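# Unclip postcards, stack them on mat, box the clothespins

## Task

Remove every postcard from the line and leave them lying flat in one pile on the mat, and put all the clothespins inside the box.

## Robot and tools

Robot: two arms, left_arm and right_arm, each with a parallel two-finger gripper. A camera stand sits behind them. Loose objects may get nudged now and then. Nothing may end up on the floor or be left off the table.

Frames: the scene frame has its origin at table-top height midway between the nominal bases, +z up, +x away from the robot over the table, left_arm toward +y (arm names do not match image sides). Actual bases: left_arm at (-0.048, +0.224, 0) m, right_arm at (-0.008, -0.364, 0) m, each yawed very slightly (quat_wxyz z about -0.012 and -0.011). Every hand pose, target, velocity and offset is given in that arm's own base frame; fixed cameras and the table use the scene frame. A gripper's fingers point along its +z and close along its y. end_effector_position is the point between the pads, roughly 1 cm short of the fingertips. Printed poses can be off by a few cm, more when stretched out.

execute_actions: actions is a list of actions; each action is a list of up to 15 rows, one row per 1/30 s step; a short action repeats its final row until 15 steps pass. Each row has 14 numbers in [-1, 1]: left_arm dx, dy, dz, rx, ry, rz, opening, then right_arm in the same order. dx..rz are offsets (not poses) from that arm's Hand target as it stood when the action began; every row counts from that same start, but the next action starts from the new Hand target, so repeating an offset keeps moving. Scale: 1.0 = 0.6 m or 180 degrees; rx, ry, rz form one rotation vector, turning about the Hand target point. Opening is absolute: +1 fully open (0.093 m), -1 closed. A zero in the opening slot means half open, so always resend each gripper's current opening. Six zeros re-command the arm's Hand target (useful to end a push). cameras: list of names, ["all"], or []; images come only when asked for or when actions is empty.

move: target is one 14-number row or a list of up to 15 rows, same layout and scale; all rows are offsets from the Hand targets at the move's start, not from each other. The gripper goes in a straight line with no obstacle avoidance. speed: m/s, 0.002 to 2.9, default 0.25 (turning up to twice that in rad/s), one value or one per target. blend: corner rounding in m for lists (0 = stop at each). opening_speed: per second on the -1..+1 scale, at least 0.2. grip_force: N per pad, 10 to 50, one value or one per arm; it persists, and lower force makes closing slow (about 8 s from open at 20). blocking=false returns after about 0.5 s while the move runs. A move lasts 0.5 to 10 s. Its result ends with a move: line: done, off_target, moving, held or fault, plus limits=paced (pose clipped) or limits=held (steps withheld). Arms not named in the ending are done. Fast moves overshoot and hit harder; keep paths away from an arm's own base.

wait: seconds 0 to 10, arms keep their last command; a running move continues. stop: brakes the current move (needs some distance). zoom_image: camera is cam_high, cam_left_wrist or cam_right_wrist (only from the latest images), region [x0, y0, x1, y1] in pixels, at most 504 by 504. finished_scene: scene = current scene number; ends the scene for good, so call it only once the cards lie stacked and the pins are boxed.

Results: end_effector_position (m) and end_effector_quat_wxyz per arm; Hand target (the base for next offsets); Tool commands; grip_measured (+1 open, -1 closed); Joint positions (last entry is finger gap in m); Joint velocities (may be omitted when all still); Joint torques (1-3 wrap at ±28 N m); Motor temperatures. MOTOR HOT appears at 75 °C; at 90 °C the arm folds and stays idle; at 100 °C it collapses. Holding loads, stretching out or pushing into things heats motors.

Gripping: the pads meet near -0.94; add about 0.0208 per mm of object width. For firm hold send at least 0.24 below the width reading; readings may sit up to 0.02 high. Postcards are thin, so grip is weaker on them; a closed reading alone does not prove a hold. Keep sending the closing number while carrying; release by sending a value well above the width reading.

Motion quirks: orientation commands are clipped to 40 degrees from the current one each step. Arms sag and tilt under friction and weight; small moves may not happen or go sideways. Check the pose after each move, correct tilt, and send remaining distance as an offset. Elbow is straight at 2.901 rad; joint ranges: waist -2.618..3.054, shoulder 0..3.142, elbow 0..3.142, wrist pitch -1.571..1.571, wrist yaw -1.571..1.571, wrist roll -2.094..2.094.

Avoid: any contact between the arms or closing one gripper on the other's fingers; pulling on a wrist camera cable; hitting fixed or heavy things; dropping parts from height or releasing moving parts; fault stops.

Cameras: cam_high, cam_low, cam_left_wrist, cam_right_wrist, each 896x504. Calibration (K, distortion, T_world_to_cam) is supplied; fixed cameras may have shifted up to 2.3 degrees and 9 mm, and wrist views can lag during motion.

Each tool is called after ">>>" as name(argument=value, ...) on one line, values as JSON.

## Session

>>> execute_actions(actions=[])

Scene clock: 0.00 s.
left_arm: end_effector_position=(+0.3865, +0.0192, +0.0793) grip_measured=+1.000 end_effector_quat_wxyz=(+0.544, -0.015, +0.838, +0.046) | right_arm: end_effector_position=(+0.3740, +0.0042, +0.0665) grip_measured=+1.000 end_effector_quat_wxyz=(+0.545, +0.011, +0.832, -0.102)
Joint positions: left_arm=[0.015 1.54 0.385 0.737 -0.08 0.032 0.093] | right_arm=[0.156 1.596 0.327 0.852 0.326 -0.031 0.093]
Joint velocities: within noise
Joint torques (N m): no reading
Motor temperatures (°C): left_arm=[29 30 33 29 27 25 27] | right_arm=[29 34 33 33 26 27 27]
Heat: left arm: 33 °C; right arm: 34 °C.
Hand target: left_arm +0.3907, +0.0199, +0.0884; +0.554, -0.014, +0.831, +0.050 | right_arm +0.3805, +0.0044, +0.0807; +0.564, +0.019, +0.820, -0.100
Tool commands: left_gripper/opening=+1.0 right_gripper/opening=+1.0
camera_calibration:
cam_left_wrist: T_world_to_cam=[[0.0846077, -0.994321, -0.0645598, -0.00905368], [-0.75997, -0.022491, -0.649569, 0.38191], [0.644428, 0.104022, -0.757556, -0.109133], [0, 0, 0, 1]] pos_world=[0.361335, 0.0109396, 0.164818]
cam_right_wrist: T_world_to_cam=[[-0.112568, -0.981418, 0.15539, 0.0362375], [-0.739465, -0.0217171, -0.672845, 0.361991], [0.663717, -0.190647, -0.72328, -0.115294], [0, 0, 0, 1]] pos_world=[0.348282, 0.0214452, 0.154543]

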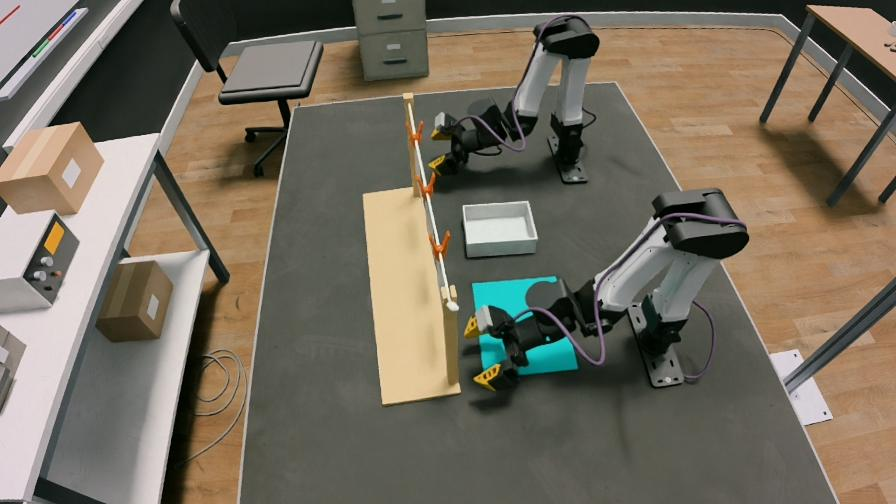

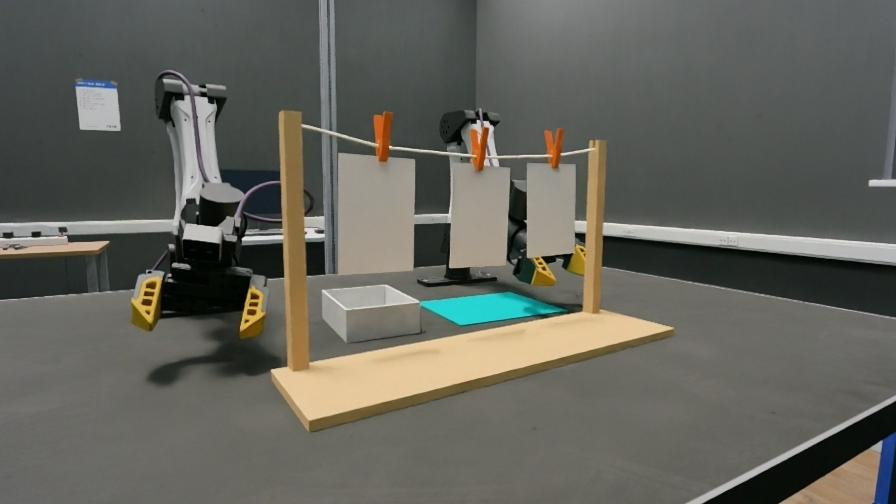

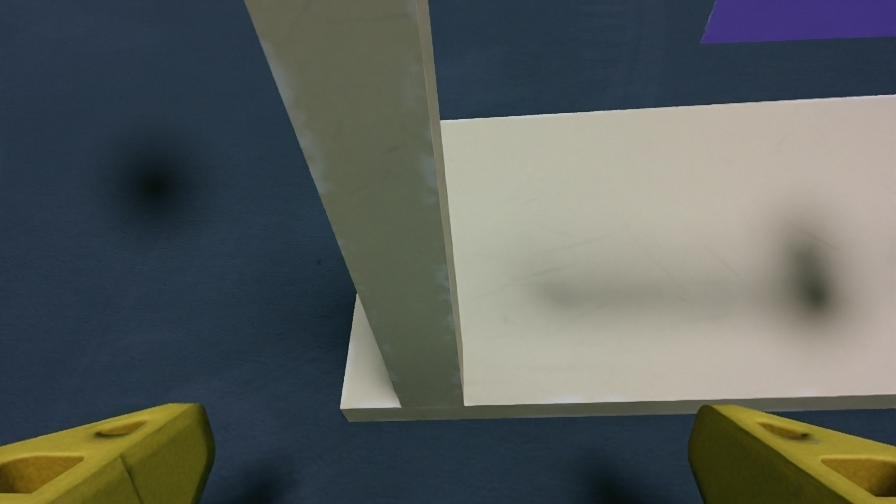

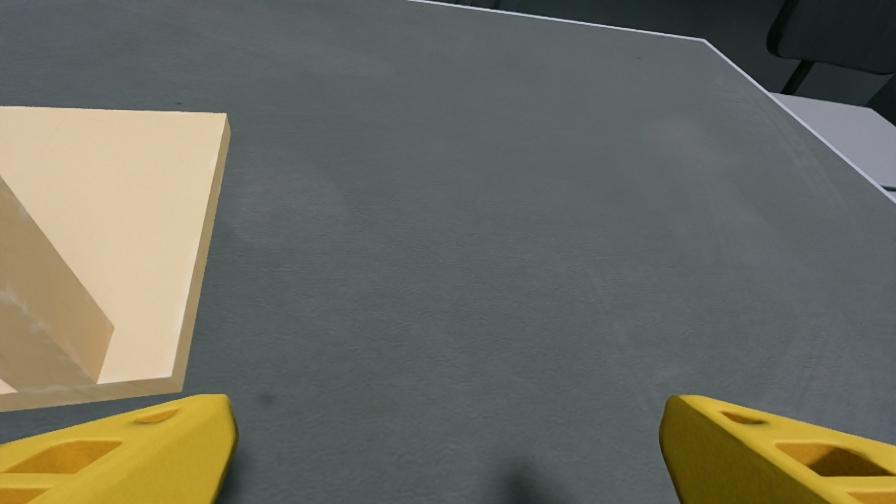

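>>> move(target=[[-0.2,0.1,0.3,0,0,0,0.2,-0.2,0.076,0.4,0,0,0.0,0.2],[-0.33,0.15,0.386,0,0,0,0.2,0.024,0.276,0.615,0.036,0.04,0.304,0.2],[-0.33,0.15,0.386,0,0,0,0.2,0.043,0.32,0.5,0.02,0.056,0.554,0.2]], blend=[0.03,0.0,0], cameras=["cam_right_wrist","cam_high","cam_low"])

Scene clock: 10.57 s.
left_arm: end_effector_position=(+0.1926, +0.1161, +0.3111) grip_measured=+0.201 end_effector_quat_wxyz=(+0.550, -0.026, +0.833, +0.061) | right_arm: end_effector_position=(+0.4140, +0.1928, +0.3685) grip_measured=+0.202 end_effector_quat_wxyz=(+0.425, -0.557, +0.617, +0.359)
Joint positions: left_arm=[1.179 0.758 1.054 -0.989 0.917 0.661 0.055] | right_arm=[0.098 2.167 2.641 -1.535 -1.119 -1.048 0.055]
Joint torques (N m): left_arm=[0.83 0.84 7.91 0.96 0.54 0.08] | right_arm=[-0.49 -9.83 7.9 0.69 -1.11 -0.2]
Heat: left arm: 35 °C; right arm: 35 °C.
Hand target: left_arm +0.1927, +0.1099, +0.3200; +0.554, -0.014, +0.831, +0.050 | right_arm +0.4063, +0.1964, +0.3807; +0.374, -0.605, +0.586, +0.387
Off the commanded pose: left_arm 0.011 m, 2 deg | right_arm 0.015 m, 9 deg.
joint sent to its limit (right arm) — joint 4 (wrist pitch), lower limit. The joint targets are off in position and orientation.
move: off_target (left_arm, right_arm)
camera_calibration:
cam_right_wrist: T_world_to_cam=[[0.994106, -0.104611, 0.0284525, -0.401511], [-0.0563576, -0.722867, -0.688685, 0.457091], [0.0926117, 0.683022, -0.724502, 0.181049], [0, 0, 0, 1]] pos_world=[0.408138, 0.164754, 0.457386]
Images, in order (width x height): cam_high 896x504, cam_low 896x504, cam_right_wrist 896x504.

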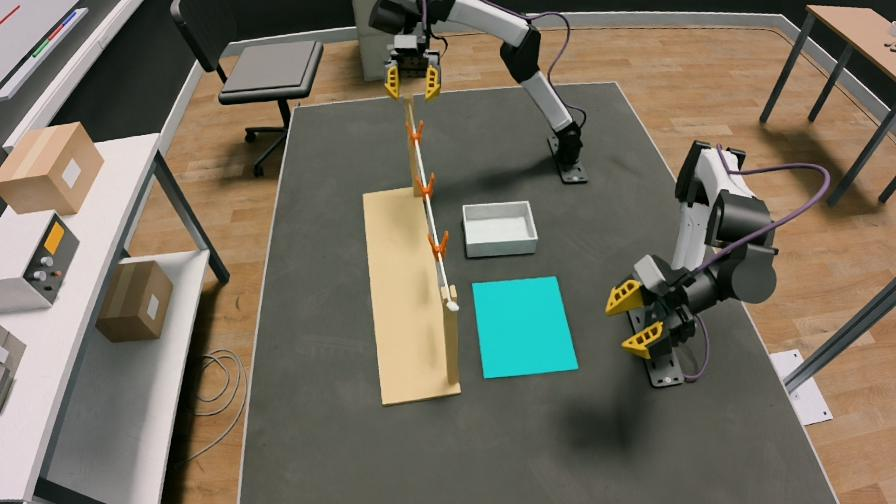

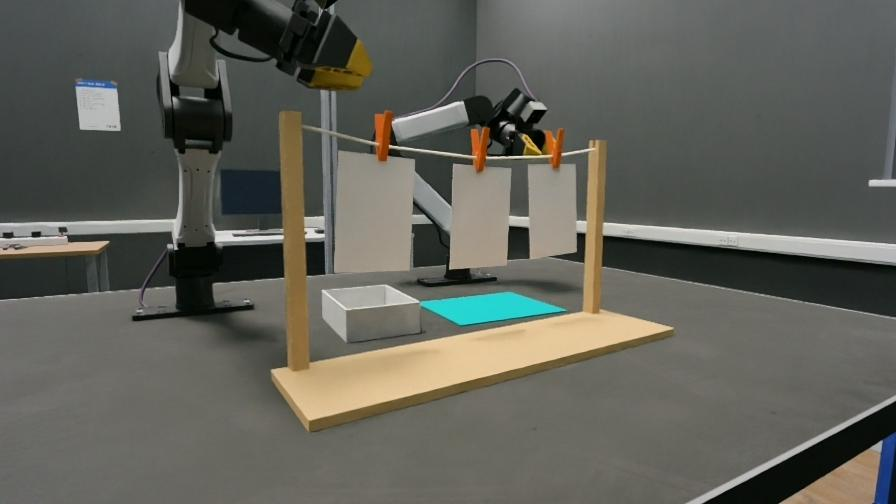

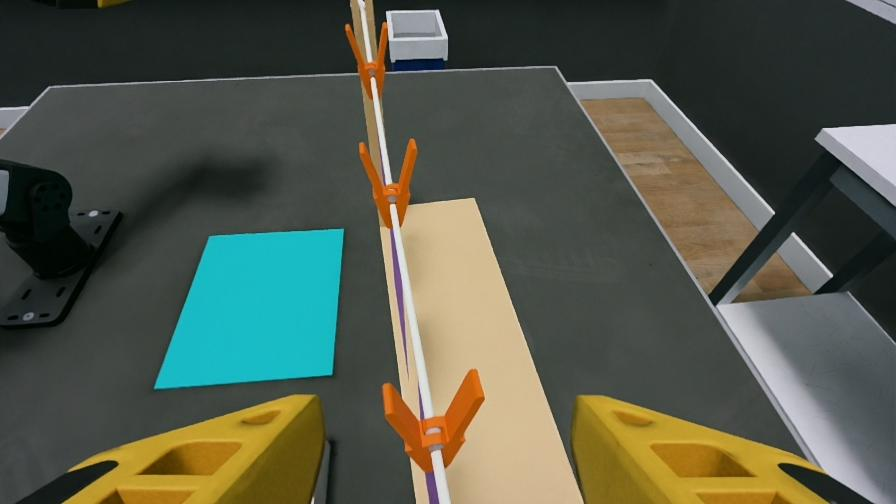

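>>> move(target=[[0,0,0,0,0,0,0.2,0.006,0.03,-0.02,0,0,0.0,0.15],[0,0,0,0,0,0,0.2,0.008,0.063,-0.09,0,0,0,0.0]], speed=0.1, cameras=["cam_right_wrist","cam_high","cam_low"])

>>> zoom_image(camera="cam_high", region=[360, 70, 480, 170])

>>> zoom_image(camera="cam_low", region=[270, 40, 470, 170])

Scene clock: 15.97 s.
left_arm: end_effector_position=(+0.1926, +0.1161, +0.3111) grip_measured=+0.201 end_effector_quat_wxyz=(+0.550, -0.026, +0.833, +0.061) | right_arm: end_effector_position=(+0.4110, +0.2353, +0.3357) grip_measured=+0.002 end_effector_quat_wxyz=(-0.394, +0.598, -0.584, -0.382)
Joint positions: left_arm=[1.179 0.758 1.054 -0.989 0.917 0.661 0.055] | right_arm=[0.194 2.243 2.64 -1.538 -1.119 -1.128 0.045]
Joint torques (N m): left_arm=[0.81 0.73 7.97 1 0.57 0.1] | right_arm=[0.08 -10.22 4.21 0.6 -0.5 -0.19]
Heat: left arm: 36 °C; right arm: 37 °C.
Hand target: left_arm +0.1927, +0.1099, +0.3200; +0.554, -0.014, +0.831, +0.050 | right_arm +0.4111, +0.2342, +0.3267; -0.374, +0.605, -0.586, -0.387
Off the commanded pose: left_arm 0.011 m, 2 deg | right_arm 0.009 m, 3 deg.
joint sent to its limit (right arm) — joint 4 (wrist pitch), lower limit. The joint targets are off in position, not in orientation.
move: off_target (left_arm, right_arm); target 2's new opening was sent with right_arm's hand 0.009 m and 3 deg from that target
camera_calibration:
cam_right_wrist: T_world_to_cam=[[0.999486, 0.0232926, 0.0220369, -0.423375], [0.0320616, -0.736038, -0.676181, 0.42758], [0.000470013, 0.67654, -0.736406, 0.171959], [0, 0, 0, 1]] pos_world=[0.409367, 0.208239, 0.425083]
Images, in order (width x height): cam_high 896x504, cam_low 896x504, cam_right_wrist 896x504.

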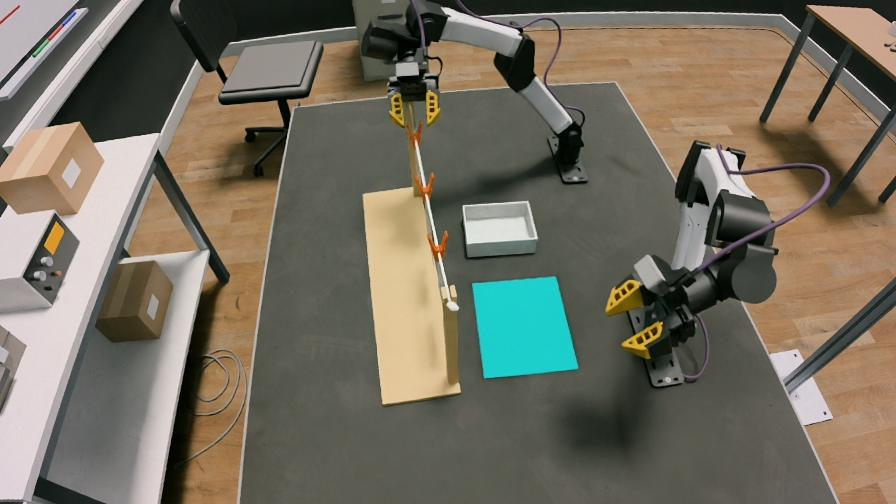

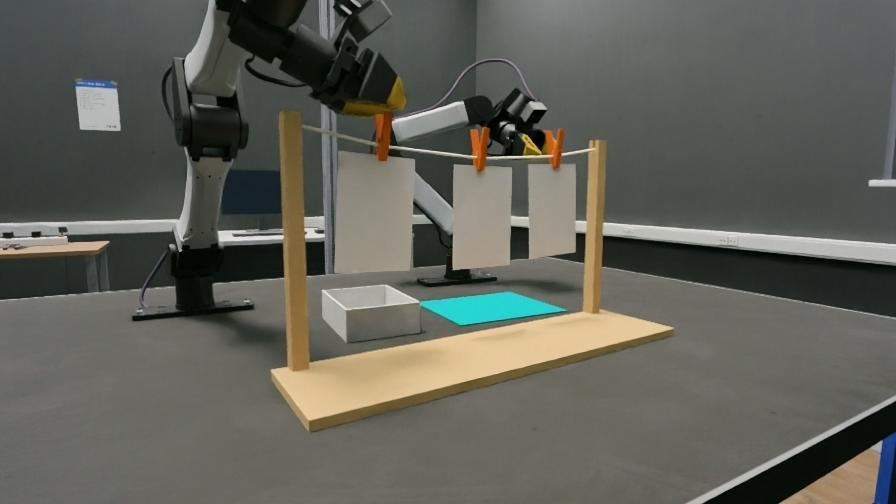

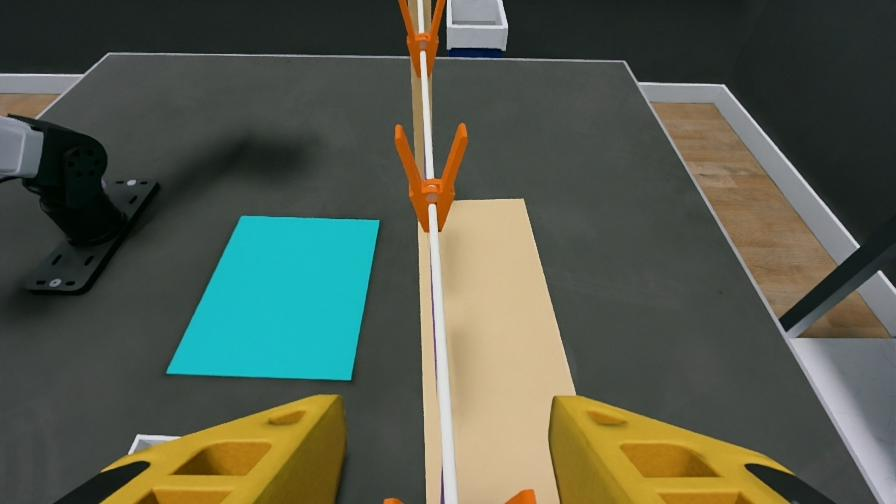

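Scaled by 4.200.

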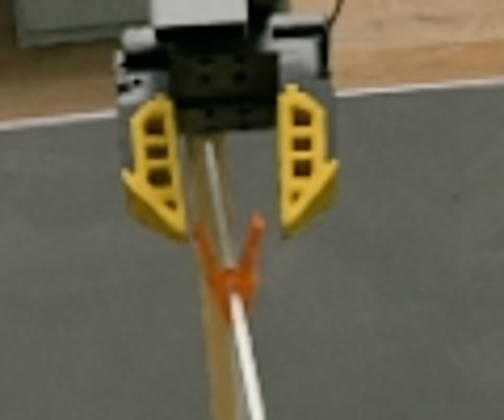

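Scaled by 2.520.

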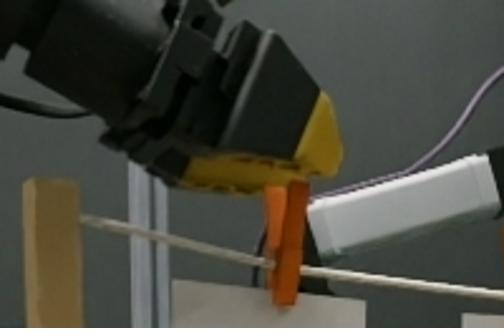

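>>> move(target=[[0,0,0,0,0,0,0.2,0.003,0.0,-0.045,0,0,0,0],[0,0,0,0,0,0,0.2,0.003,0.0,-0.045,0,0,0,-0.42]], speed=0.06, grip_force=[30,30], cameras=["cam_right_wrist","cam_high","cam_low"])

>>> zoom_image(camera="cam_low", region=[270, 40, 470, 170])

Scene clock: 20.00 s.
left_arm: end_effector_position=(+0.1926, +0.1161, +0.3111) grip_measured=+0.201 end_effector_quat_wxyz=(+0.550, -0.026, +0.833, +0.061) | right_arm: end_effector_position=(+0.4099, +0.2358, +0.2939) grip_measured=-0.413 end_effector_quat_wxyz=(-0.351, +0.591, -0.601, -0.408)
Joint positions: left_arm=[1.179 0.758 1.054 -0.989 0.917 0.661 0.055] | right_arm=[0.196 2.243 2.482 -1.538 -1.119 -1.189 0.025]
Joint torques (N m): left_arm=[0.92 0.9 7.87 0.99 0.62 0.14] | right_arm=[-0.01 -13.34 4.22 1.07 -0.5 -0.21]
Heat: left arm: 37 °C; right arm: 38 °C.
Hand target: left_arm +0.1927, +0.1099, +0.3200; +0.554, -0.014, +0.831, +0.050 | right_arm +0.4129, +0.2342, +0.2997; -0.374, +0.605, -0.586, -0.387
Off the commanded pose: left_arm 0.011 m, 2 deg | right_arm 0.007 m, 4 deg.
grip_force (N): 30, 30
move: off_target (left_arm, right_arm); target 2's new opening was sent with right_arm's hand 0.006 m and 4 deg from that target
camera_calibration:
cam_right_wrist: T_world_to_cam=[[0.995738, 0.0491835, -0.078012, -0.396415], [-0.0140525, -0.755119, -0.655437, 0.417065], [-0.0911451, 0.65374, -0.75121, 0.188139], [0, 0, 0, 1]] pos_world=[0.417735, 0.211437, 0.383766]
Images, in order (width x height): cam_high 896x504, cam_low 896x504, cam_right_wrist 896x504.

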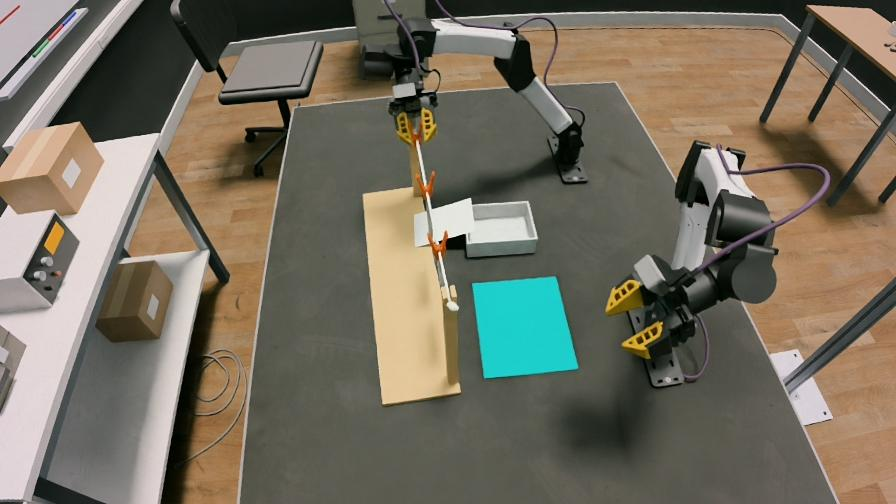

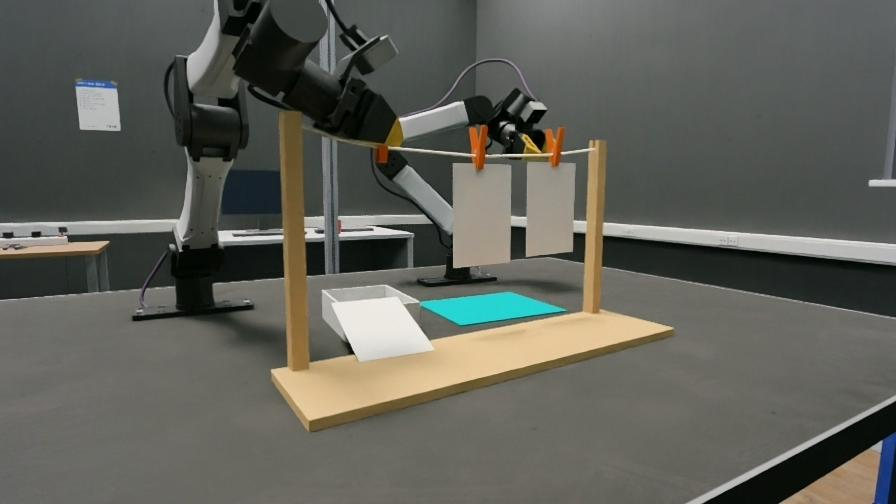

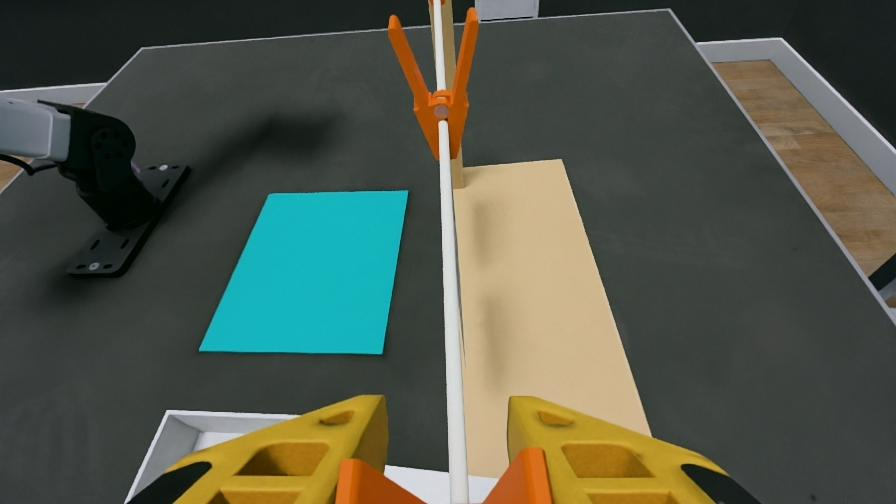

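Scaled by 2.520.

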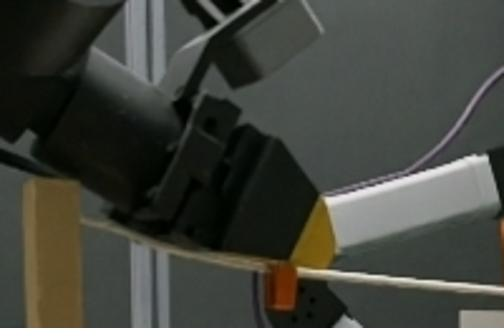

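>>> move(target=[[0,0,0,0,0,0,0.2,0,0,0.01,0,0,0,-0.42],[0,0,0,0,0,0,0.2,0,0,0.01,0,0,0,-0.78],[0,0,0,0,0,0,0.2,0.0,-0.02,0.13,0,0,0,-0.78]], speed=0.1, cameras=["cam_right_wrist","cam_low"])

>>> zoom_image(camera="cam_low", region=[270, 40, 470, 170])

Scene clock: 25.23 s.
left_arm: end_effector_position=(+0.1926, +0.1161, +0.3111) grip_measured=+0.201 end_effector_quat_wxyz=(+0.550, -0.026, +0.833, +0.061) | right_arm: end_effector_position=(+0.4165, +0.2202, +0.3723) grip_measured=-0.568 end_effector_quat_wxyz=(-0.428, +0.571, -0.597, -0.366)
Joint positions: left_arm=[1.179 0.758 1.054 -0.989 0.917 0.661 0.055] | right_arm=[0.159 2.259 2.805 -1.541 -1.119 -1 0.018]
Joint torques (N m): left_arm=[0.84 1.03 7.83 0.98 0.58 0.1] | right_arm=[-0.53 -9.73 7.38 0.84 -0.8 0.17]
Motor temperatures (°C): left_arm=[29 30 38 31 27 25 27] | right_arm=[29 39 35 34 26 27 28]
Heat: left arm: 38 °C; right arm: 39 °C.
Hand target: left_arm +0.1927, +0.1099, +0.3200; +0.554, -0.014, +0.831, +0.050 | right_arm +0.4129, +0.2222, +0.3777; -0.374, +0.605, -0.586, -0.387
Off the commanded pose: left_arm 0.011 m, 2 deg | right_arm 0.007 m, 8 deg.
joint sent to its limit (right arm) — joint 4 (wrist pitch), lower limit. The joint targets are off in position and orientation.
grip_force (N): 30, 30
move: off_target (left_arm, right_arm); target 2's new opening was sent with right_arm's hand 0.012 m and 4 deg from that target
camera_calibration:
cam_right_wrist: T_world_to_cam=[[0.996894, -0.0617492, 0.0488759, -0.419461], [-0.0100006, -0.714872, -0.699183, 0.462521], [0.078114, 0.696523, -0.71327, 0.163731], [0, 0, 0, 1]] pos_world=[0.409994, 0.1907, 0.460673]
Images, in order (width x height): cam_low 896x504, cam_right_wrist 896x504.

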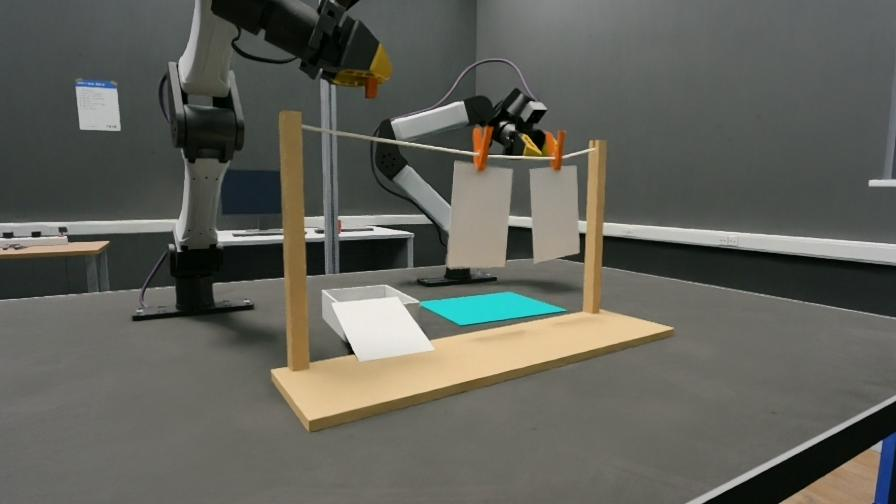

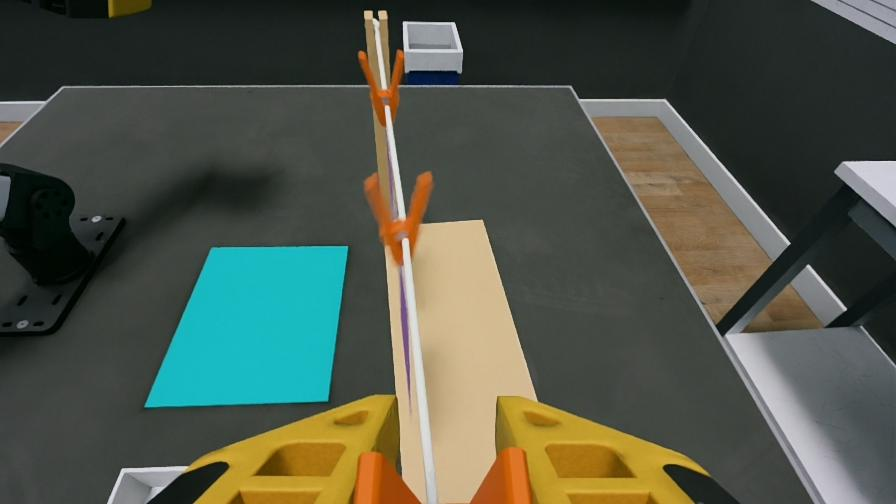

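Scaled by 2.520.

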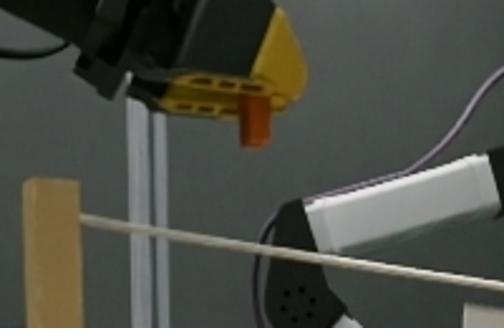

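>>> move(target=[[0,0,0,0,0,0,0.2,-0.22,-0.037,0.02,-0.06,0.02,-0.11,-0.78],[0,0,0,0,0,0,0.2,-0.285,0.08,-0.25,-0.135,0.049,-0.24,-0.78]], blend=[0.03,0], speed=0.3, cameras=["cam_right_wrist","cam_high"])

Scene clock: 30.27 s.
left_arm: end_effector_position=(+0.1926, +0.1161, +0.3111) grip_measured=+0.201 end_effector_quat_wxyz=(+0.550, -0.026, +0.833, +0.061) | right_arm: end_effector_position=(+0.2367, +0.2644, +0.2134) grip_measured=-0.568 end_effector_quat_wxyz=(+0.273, -0.395, +0.868, +0.129)
Joint positions: left_arm=[1.179 0.758 1.054 -0.989 0.917 0.661 0.055] | right_arm=[0.829 1.366 1.284 -0.875 -0.023 -0.017 0.018]
Joint torques (N m): left_arm=[0.84 0.98 7.94 0.99 0.56 0.1] | right_arm=[0.46 -7.83 5.3 2.14 0.2 0.2]
Heat: left arm: 39 °C; right arm: 40 °C.
Hand target: left_arm +0.1927, +0.1099, +0.3200; +0.554, -0.014, +0.831, +0.050 | right_arm +0.2419, +0.2702, +0.2277; +0.312, -0.382, +0.859, +0.139
Off the commanded pose: left_arm 0.011 m, 2 deg | right_arm 0.016 m, 5 deg.
grip_force (N): 30, 30
move: off_target (left_arm, right_arm)
camera_calibration:
cam_right_wrist: T_world_to_cam=[[0.76422, -0.644615, -0.0209498, -0.00566368], [-0.635673, -0.747333, -0.193427, 0.42997], [0.109029, 0.161138, -0.980891, 0.224965], [0, 0, 0, 1]] pos_world=[0.253121, 0.281429, 0.303715]
Images, in order (width x height): cam_high 896x504, cam_right_wrist 896x504.

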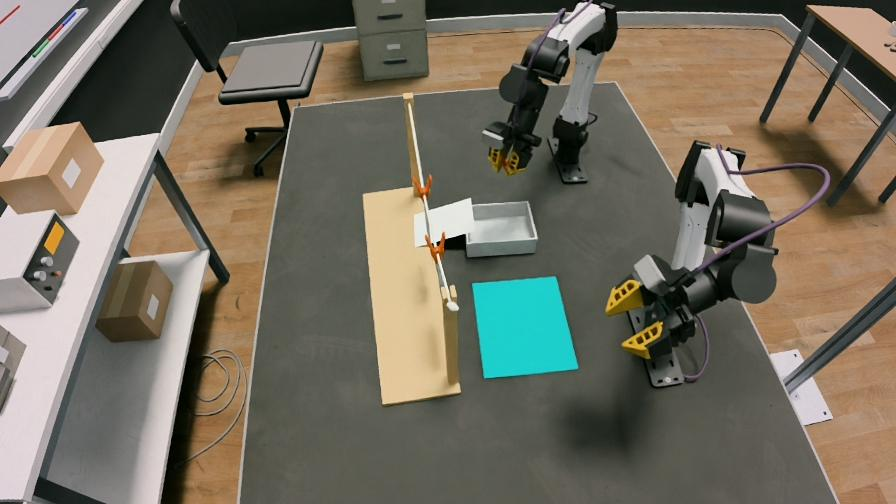

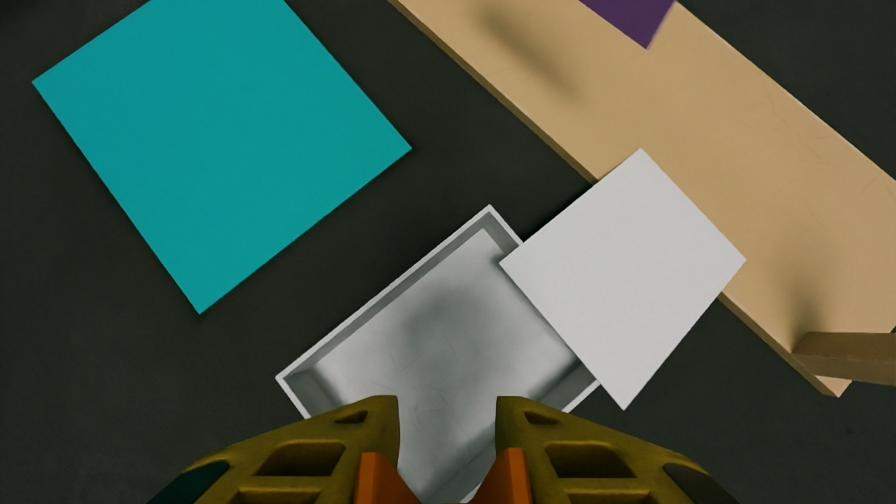

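>>> move(target=[[0,0,0,0,0,0,0.2,-0.008,0.02,-0.12,0,0,0,-0.78],[0,0,0,0,0,0,0.2,-0.008,0.02,-0.21,0,0,0,-0.78],[0,0,0,0,0,0,0.2,-0.008,0.02,-0.21,0,0,0,-0.1],[0,0,0,0,0,0,0.2,-0.008,0.0,0.15,0,0,0,-0.1]], speed=[0.2,0.12,0.12,0.2], blend=[0.02,0,0,0], opening_speed=0.6, cameras=["cam_right_wrist","cam_high"])

Scene clock: 37.40 s.
left_arm: end_effector_position=(+0.1926, +0.1161, +0.3111) grip_measured=+0.201 end_effector_quat_wxyz=(+0.550, -0.026, +0.833, +0.061) | right_arm: end_effector_position=(+0.2364, +0.2739, +0.3078) grip_measured=-0.103 end_effector_quat_wxyz=(+0.308, -0.385, +0.858, +0.143)
Joint positions: left_arm=[1.179 0.758 1.054 -0.989 0.917 0.661 0.055] | right_arm=[0.86 1.437 1.689 -1.13 0.003 0.017 0.04]
Joint torques (N m): left_arm=[0.95 0.83 7.88 0.97 0.56 0.11] | right_arm=[-0.69 -4.56 9.55 1.16 0.02 -0.06]
Heat: left arm: 40 °C; right arm: 39 °C.
Hand target: left_arm +0.1927, +0.1099, +0.3200; +0.554, -0.014, +0.831, +0.050 | right_arm +0.2371, +0.2702, +0.3177; +0.312, -0.382, +0.859, +0.139
Off the commanded pose: left_arm 0.011 m, 2 deg | right_arm 0.011 m, 1 deg.
grip_force (N): 30, 30
move: off_target (left_arm, right_arm); target 3's new opening was sent with right_arm's hand 0.012 m and 4 deg from that target
camera_calibration:
cam_right_wrist: T_world_to_cam=[[0.757544, -0.652504, -0.0191125, 0.00591216], [-0.632183, -0.726026, -0.27061, 0.472249], [0.162698, 0.217082, -0.962499, 0.282467], [0, 0, 0, 1]] pos_world=[0.248113, 0.285405, 0.399783]
Images, in order (width x height): cam_high 896x504, cam_right_wrist 896x504.

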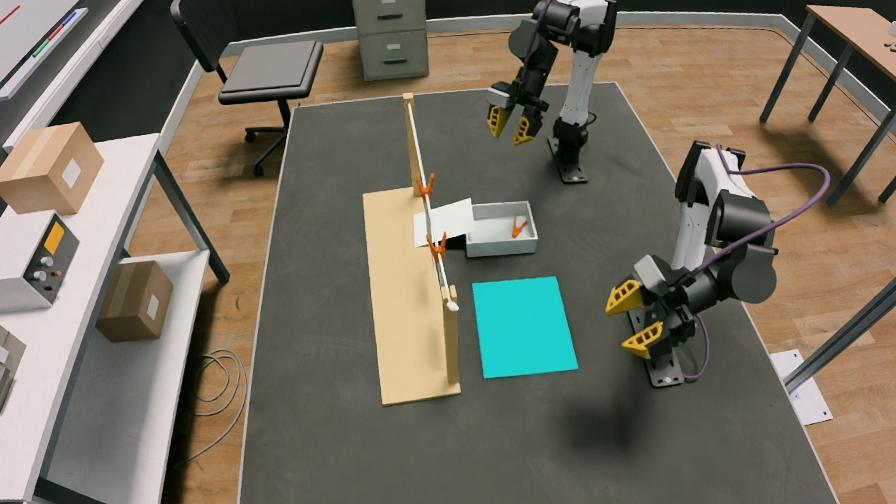

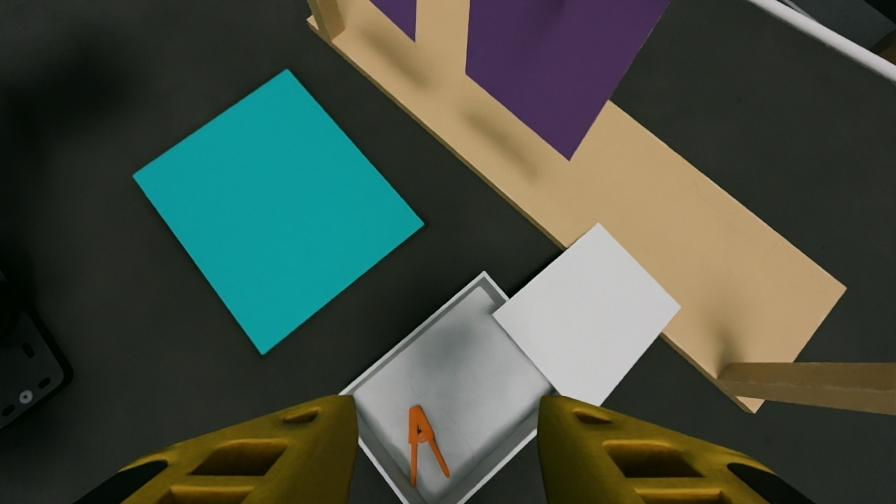

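>>> move(target=[[0,0,0,0,0,0,0.2,0.05,0.03,0.14,0.06,-0.02,0.11,0.1],[0,0,0,0,0,0,0.2,0.268,0.175,0.1,0.135,-0.049,0.255,0.1]], blend=[0.03,0], cameras=["cam_right_wrist","cam_high"])

Scene clock: 42.30 s.
left_arm: end_effector_position=(+0.1926, +0.1161, +0.3111) grip_measured=+0.201 end_effector_quat_wxyz=(+0.550, -0.026, +0.833, +0.061) | right_arm: end_effector_position=(+0.3963, +0.3701, +0.3556) grip_measured=+0.098 end_effector_quat_wxyz=(-0.385, +0.573, -0.608, -0.393)
Joint positions: left_arm=[1.179 0.758 1.054 -0.989 0.917 0.661 0.055] | right_arm=[0.501 2.34 2.825 -1.198 -0.922 -0.563 0.05]
Joint torques (N m): left_arm=[0.73 0.8 7.91 0.97 0.56 0.1] | right_arm=[-0.39 -11.41 8.39 2.22 -0.84 -0.04]
Heat: left arm: 41 °C; right arm: 40 °C.
Hand target: left_arm +0.1927, +0.1099, +0.3200; +0.554, -0.014, +0.831, +0.050 | right_arm +0.3979, +0.3752, +0.3777; -0.368, +0.621, -0.570, -0.393
Off the commanded pose: left_arm 0.011 m, 2 deg | right_arm 0.023 m, 7 deg.
elbow stopped short (right arm): the move would have taken joint 3 (elbow) straighter than the controller allows.
grip_force (N): 30, 30
move: off_target (left_arm, right_arm)
camera_calibration:
cam_right_wrist: T_world_to_cam=[[0.999067, -0.017763, -0.0393647, -0.374964], [-0.0397769, -0.733471, -0.678556, 0.569207], [-0.0168196, 0.679489, -0.733493, 0.100161], [0, 0, 0, 1]] pos_world=[0.39894, 0.342777, 0.444946]
Images, in order (width x height): cam_high 896x504, cam_right_wrist 896x504.

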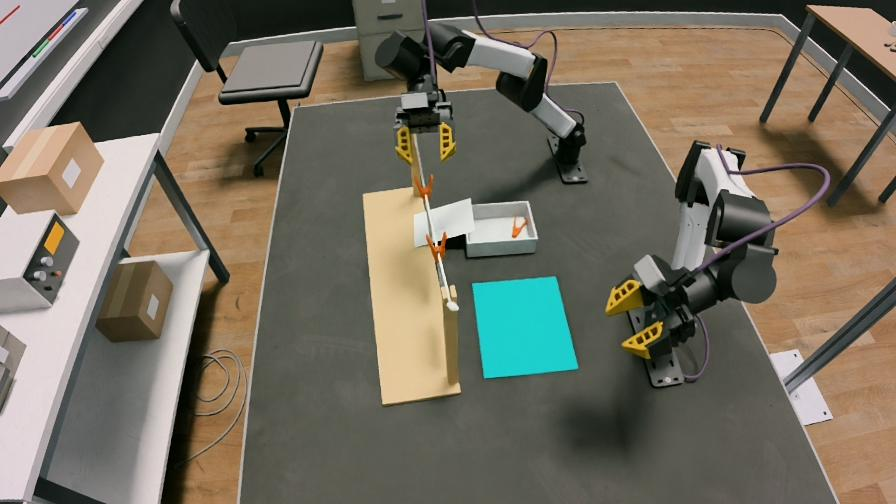

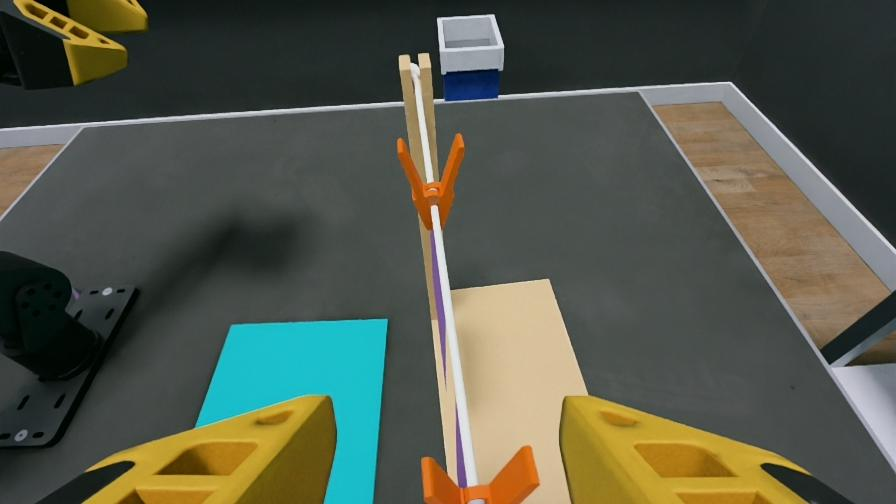

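>>> move(target=[[0,0,0,0,0,0,0.2,0.017,0.021,-0.088,0,0,0.0,0.0]], speed=0.06, cameras=["cam_right_wrist","cam_high","cam_low"])

>>> zoom_image(camera="cam_low", region=[400, 60, 600, 190])

>>> zoom_image(camera="cam_high", region=[370, 120, 490, 220])

Scene clock: 45.80 s.
left_arm: end_effector_position=(+0.1926, +0.1161, +0.3111) grip_measured=+0.201 end_effector_quat_wxyz=(+0.550, -0.026, +0.833, +0.061) | right_arm: end_effector_position=(+0.4116, +0.3796, +0.3131) grip_measured=+0.002 end_effector_quat_wxyz=(-0.368, +0.593, -0.603, -0.387)
Joint positions: left_arm=[1.179 0.758 1.054 -0.989 0.917 0.661 0.055] | right_arm=[0.503 2.423 2.825 -1.198 -0.924 -0.649 0.045]
Joint torques (N m): left_arm=[0.69 0.87 7.9 0.97 0.58 0.11] | right_arm=[0.43 -11.54 8.62 1.69 -0.81 -0.18]
Heat: left arm: 41 °C; right arm: 40 °C.
Hand target: left_arm +0.1927, +0.1099, +0.3200; +0.554, -0.014, +0.831, +0.050 | right_arm +0.4081, +0.3878, +0.3249; -0.368, +0.621, -0.570, -0.393
Off the commanded pose: left_arm 0.011 m, 2 deg | right_arm 0.015 m, 5 deg.
elbow stopped short (right arm): the move would have taken joint 3 (elbow) straighter than the controller allows.
grip_force (N): 30, 30
move: off_target (left_arm, right_arm)
camera_calibration:
cam_right_wrist: T_world_to_cam=[[0.999234, 0.0188589, -0.0342935, -0.407273], [-0.00793866, -0.760359, -0.649455, 0.535886], [-0.0383233, 0.64923, -0.759626, 0.0912974], [0, 0, 0, 1]] pos_world=[0.414714, 0.355873, 0.403419]
Images, in order (width x height): cam_high 896x504, cam_low 896x504, cam_right_wrist 896x504.

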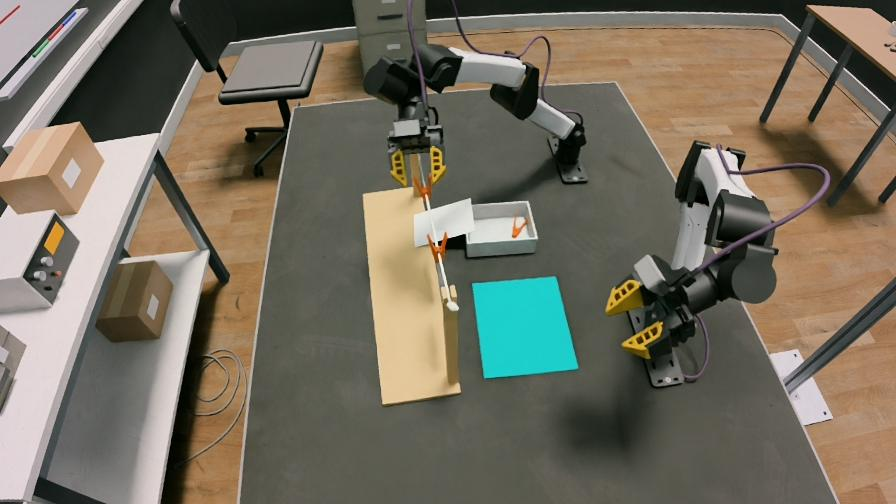

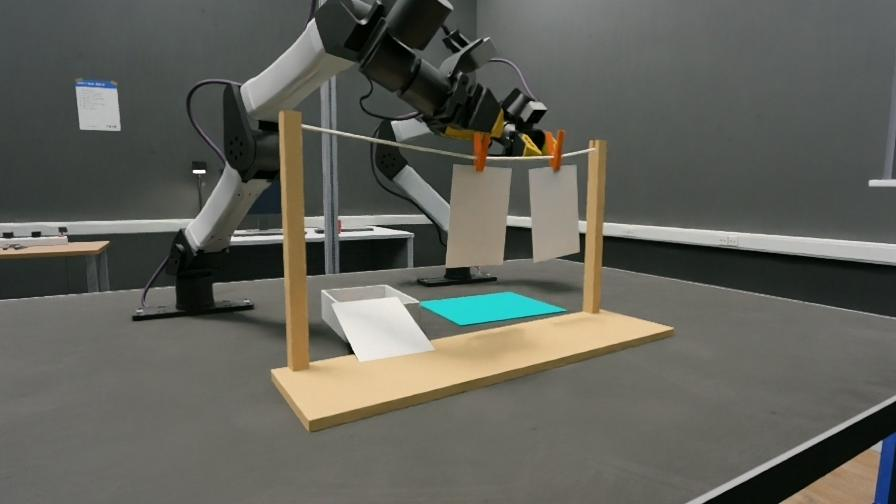

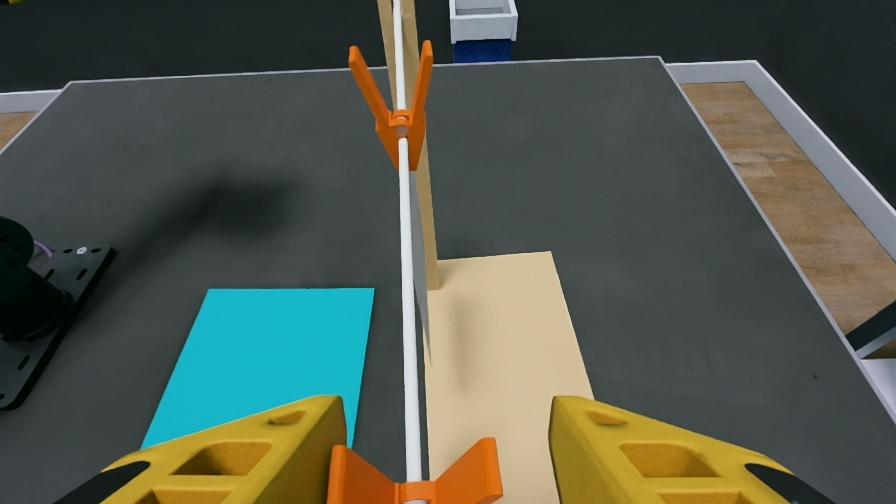

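Scaled by 2.520.

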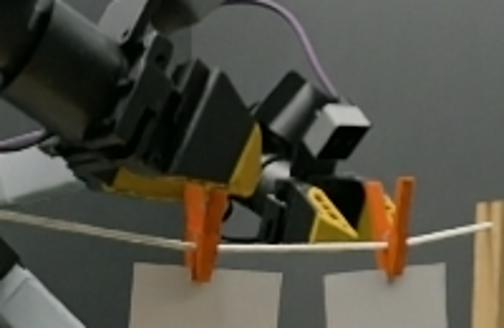

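Scaled by 4.200.

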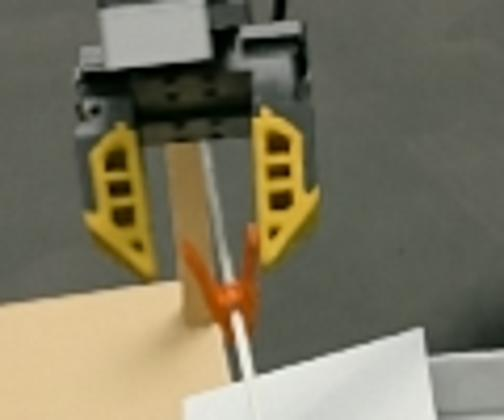

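>>> move(target=[[0,0,0,0,0,0,0.2,-0.02,0.01,-0.005,0,0,0.0,0.0],[0,0,0,0,0,0,0.2,-0.02,0.01,-0.005,0,0,0.0,-0.42]], speed=0.06, cameras=["cam_right_wrist","cam_high","cam_low"])

>>> zoom_image(camera="cam_low", region=[400, 60, 600, 190])

Scene clock: 49.93 s.
left_arm: end_effector_position=(+0.1926, +0.1161, +0.3111) grip_measured=+0.201 end_effector_quat_wxyz=(+0.550, -0.026, +0.833, +0.061) | right_arm: end_effector_position=(+0.3985, +0.3933, +0.3131) grip_measured=-0.415 end_effector_quat_wxyz=(-0.364, +0.607, -0.589, -0.390)
Joint positions: left_arm=[1.179 0.758 1.054 -0.989 0.917 0.661 0.055] | right_arm=[0.536 2.423 2.825 -1.198 -0.924 -0.663 0.025]
Joint torques (N m): left_arm=[0.72 0.88 7.82 0.98 0.56 0.1] | right_arm=[0.14 -12.19 8.23 1.35 -0.66 -0.19]
Heat: left arm: 41 °C; right arm: 41 °C.
Hand target: left_arm +0.1927, +0.1099, +0.3200; +0.554, -0.014, +0.831, +0.050 | right_arm +0.3961, +0.3938, +0.3219; -0.368, +0.621, -0.570, -0.393
Off the commanded pose: left_arm 0.011 m, 2 deg | right_arm 0.009 m, 3 deg.
grip_force (N): 30, 30
move: off_target (left_arm, right_arm); target 2's new opening was sent with right_arm's hand 0.009 m and 3 deg from that target
camera_calibration:
cam_right_wrist: T_world_to_cam=[[0.998047, 0.0585358, -0.02183, -0.413528], [0.0303463, -0.759669, -0.649602, 0.530669], [-0.0546085, 0.64767, -0.759961, 0.0890974], [0, 0, 0, 1]] pos_world=[0.401482, 0.369633, 0.403406]
Images, in order (width x height): cam_high 896x504, cam_low 896x504, cam_right_wrist 896x504.

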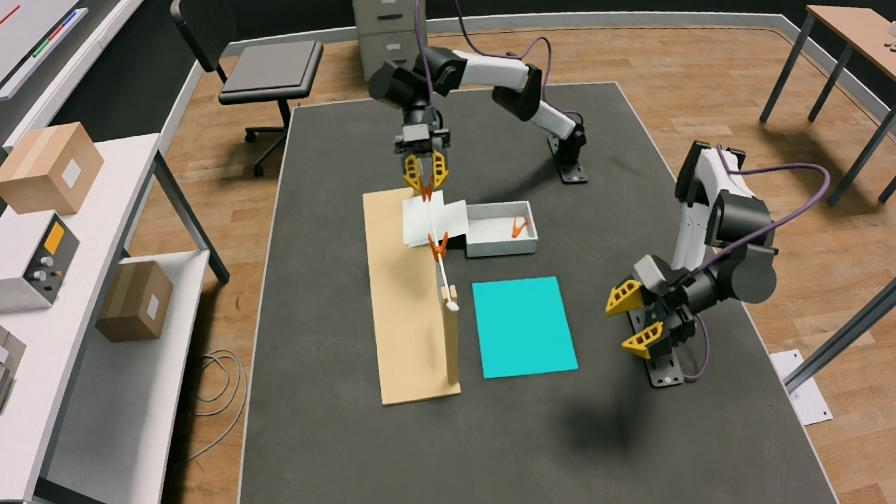

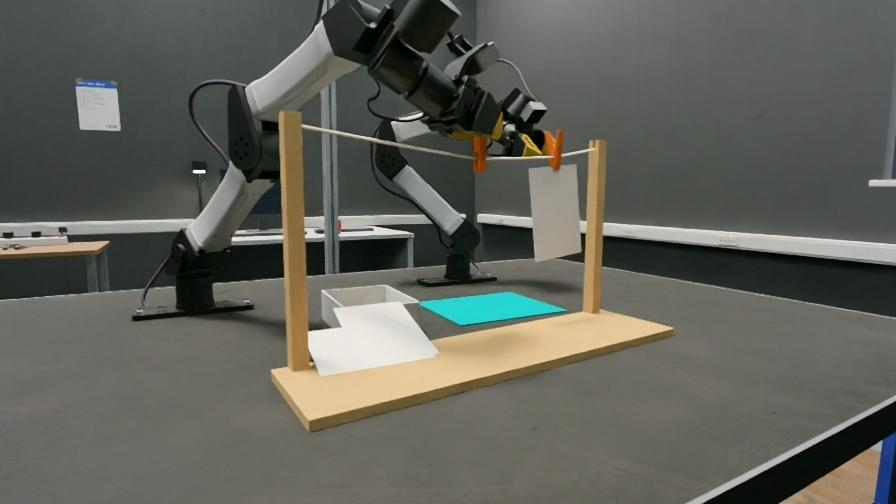

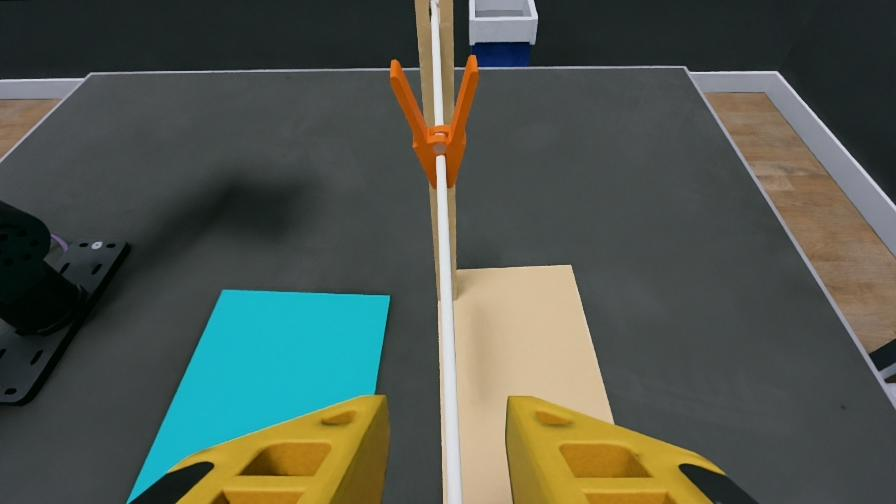

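Scaled by 2.520.

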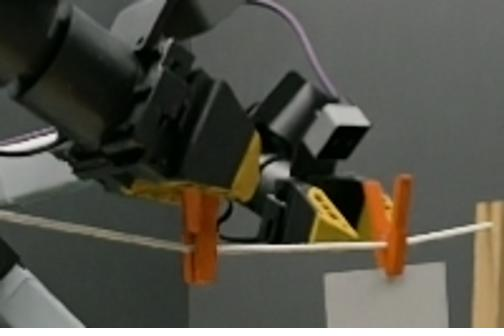

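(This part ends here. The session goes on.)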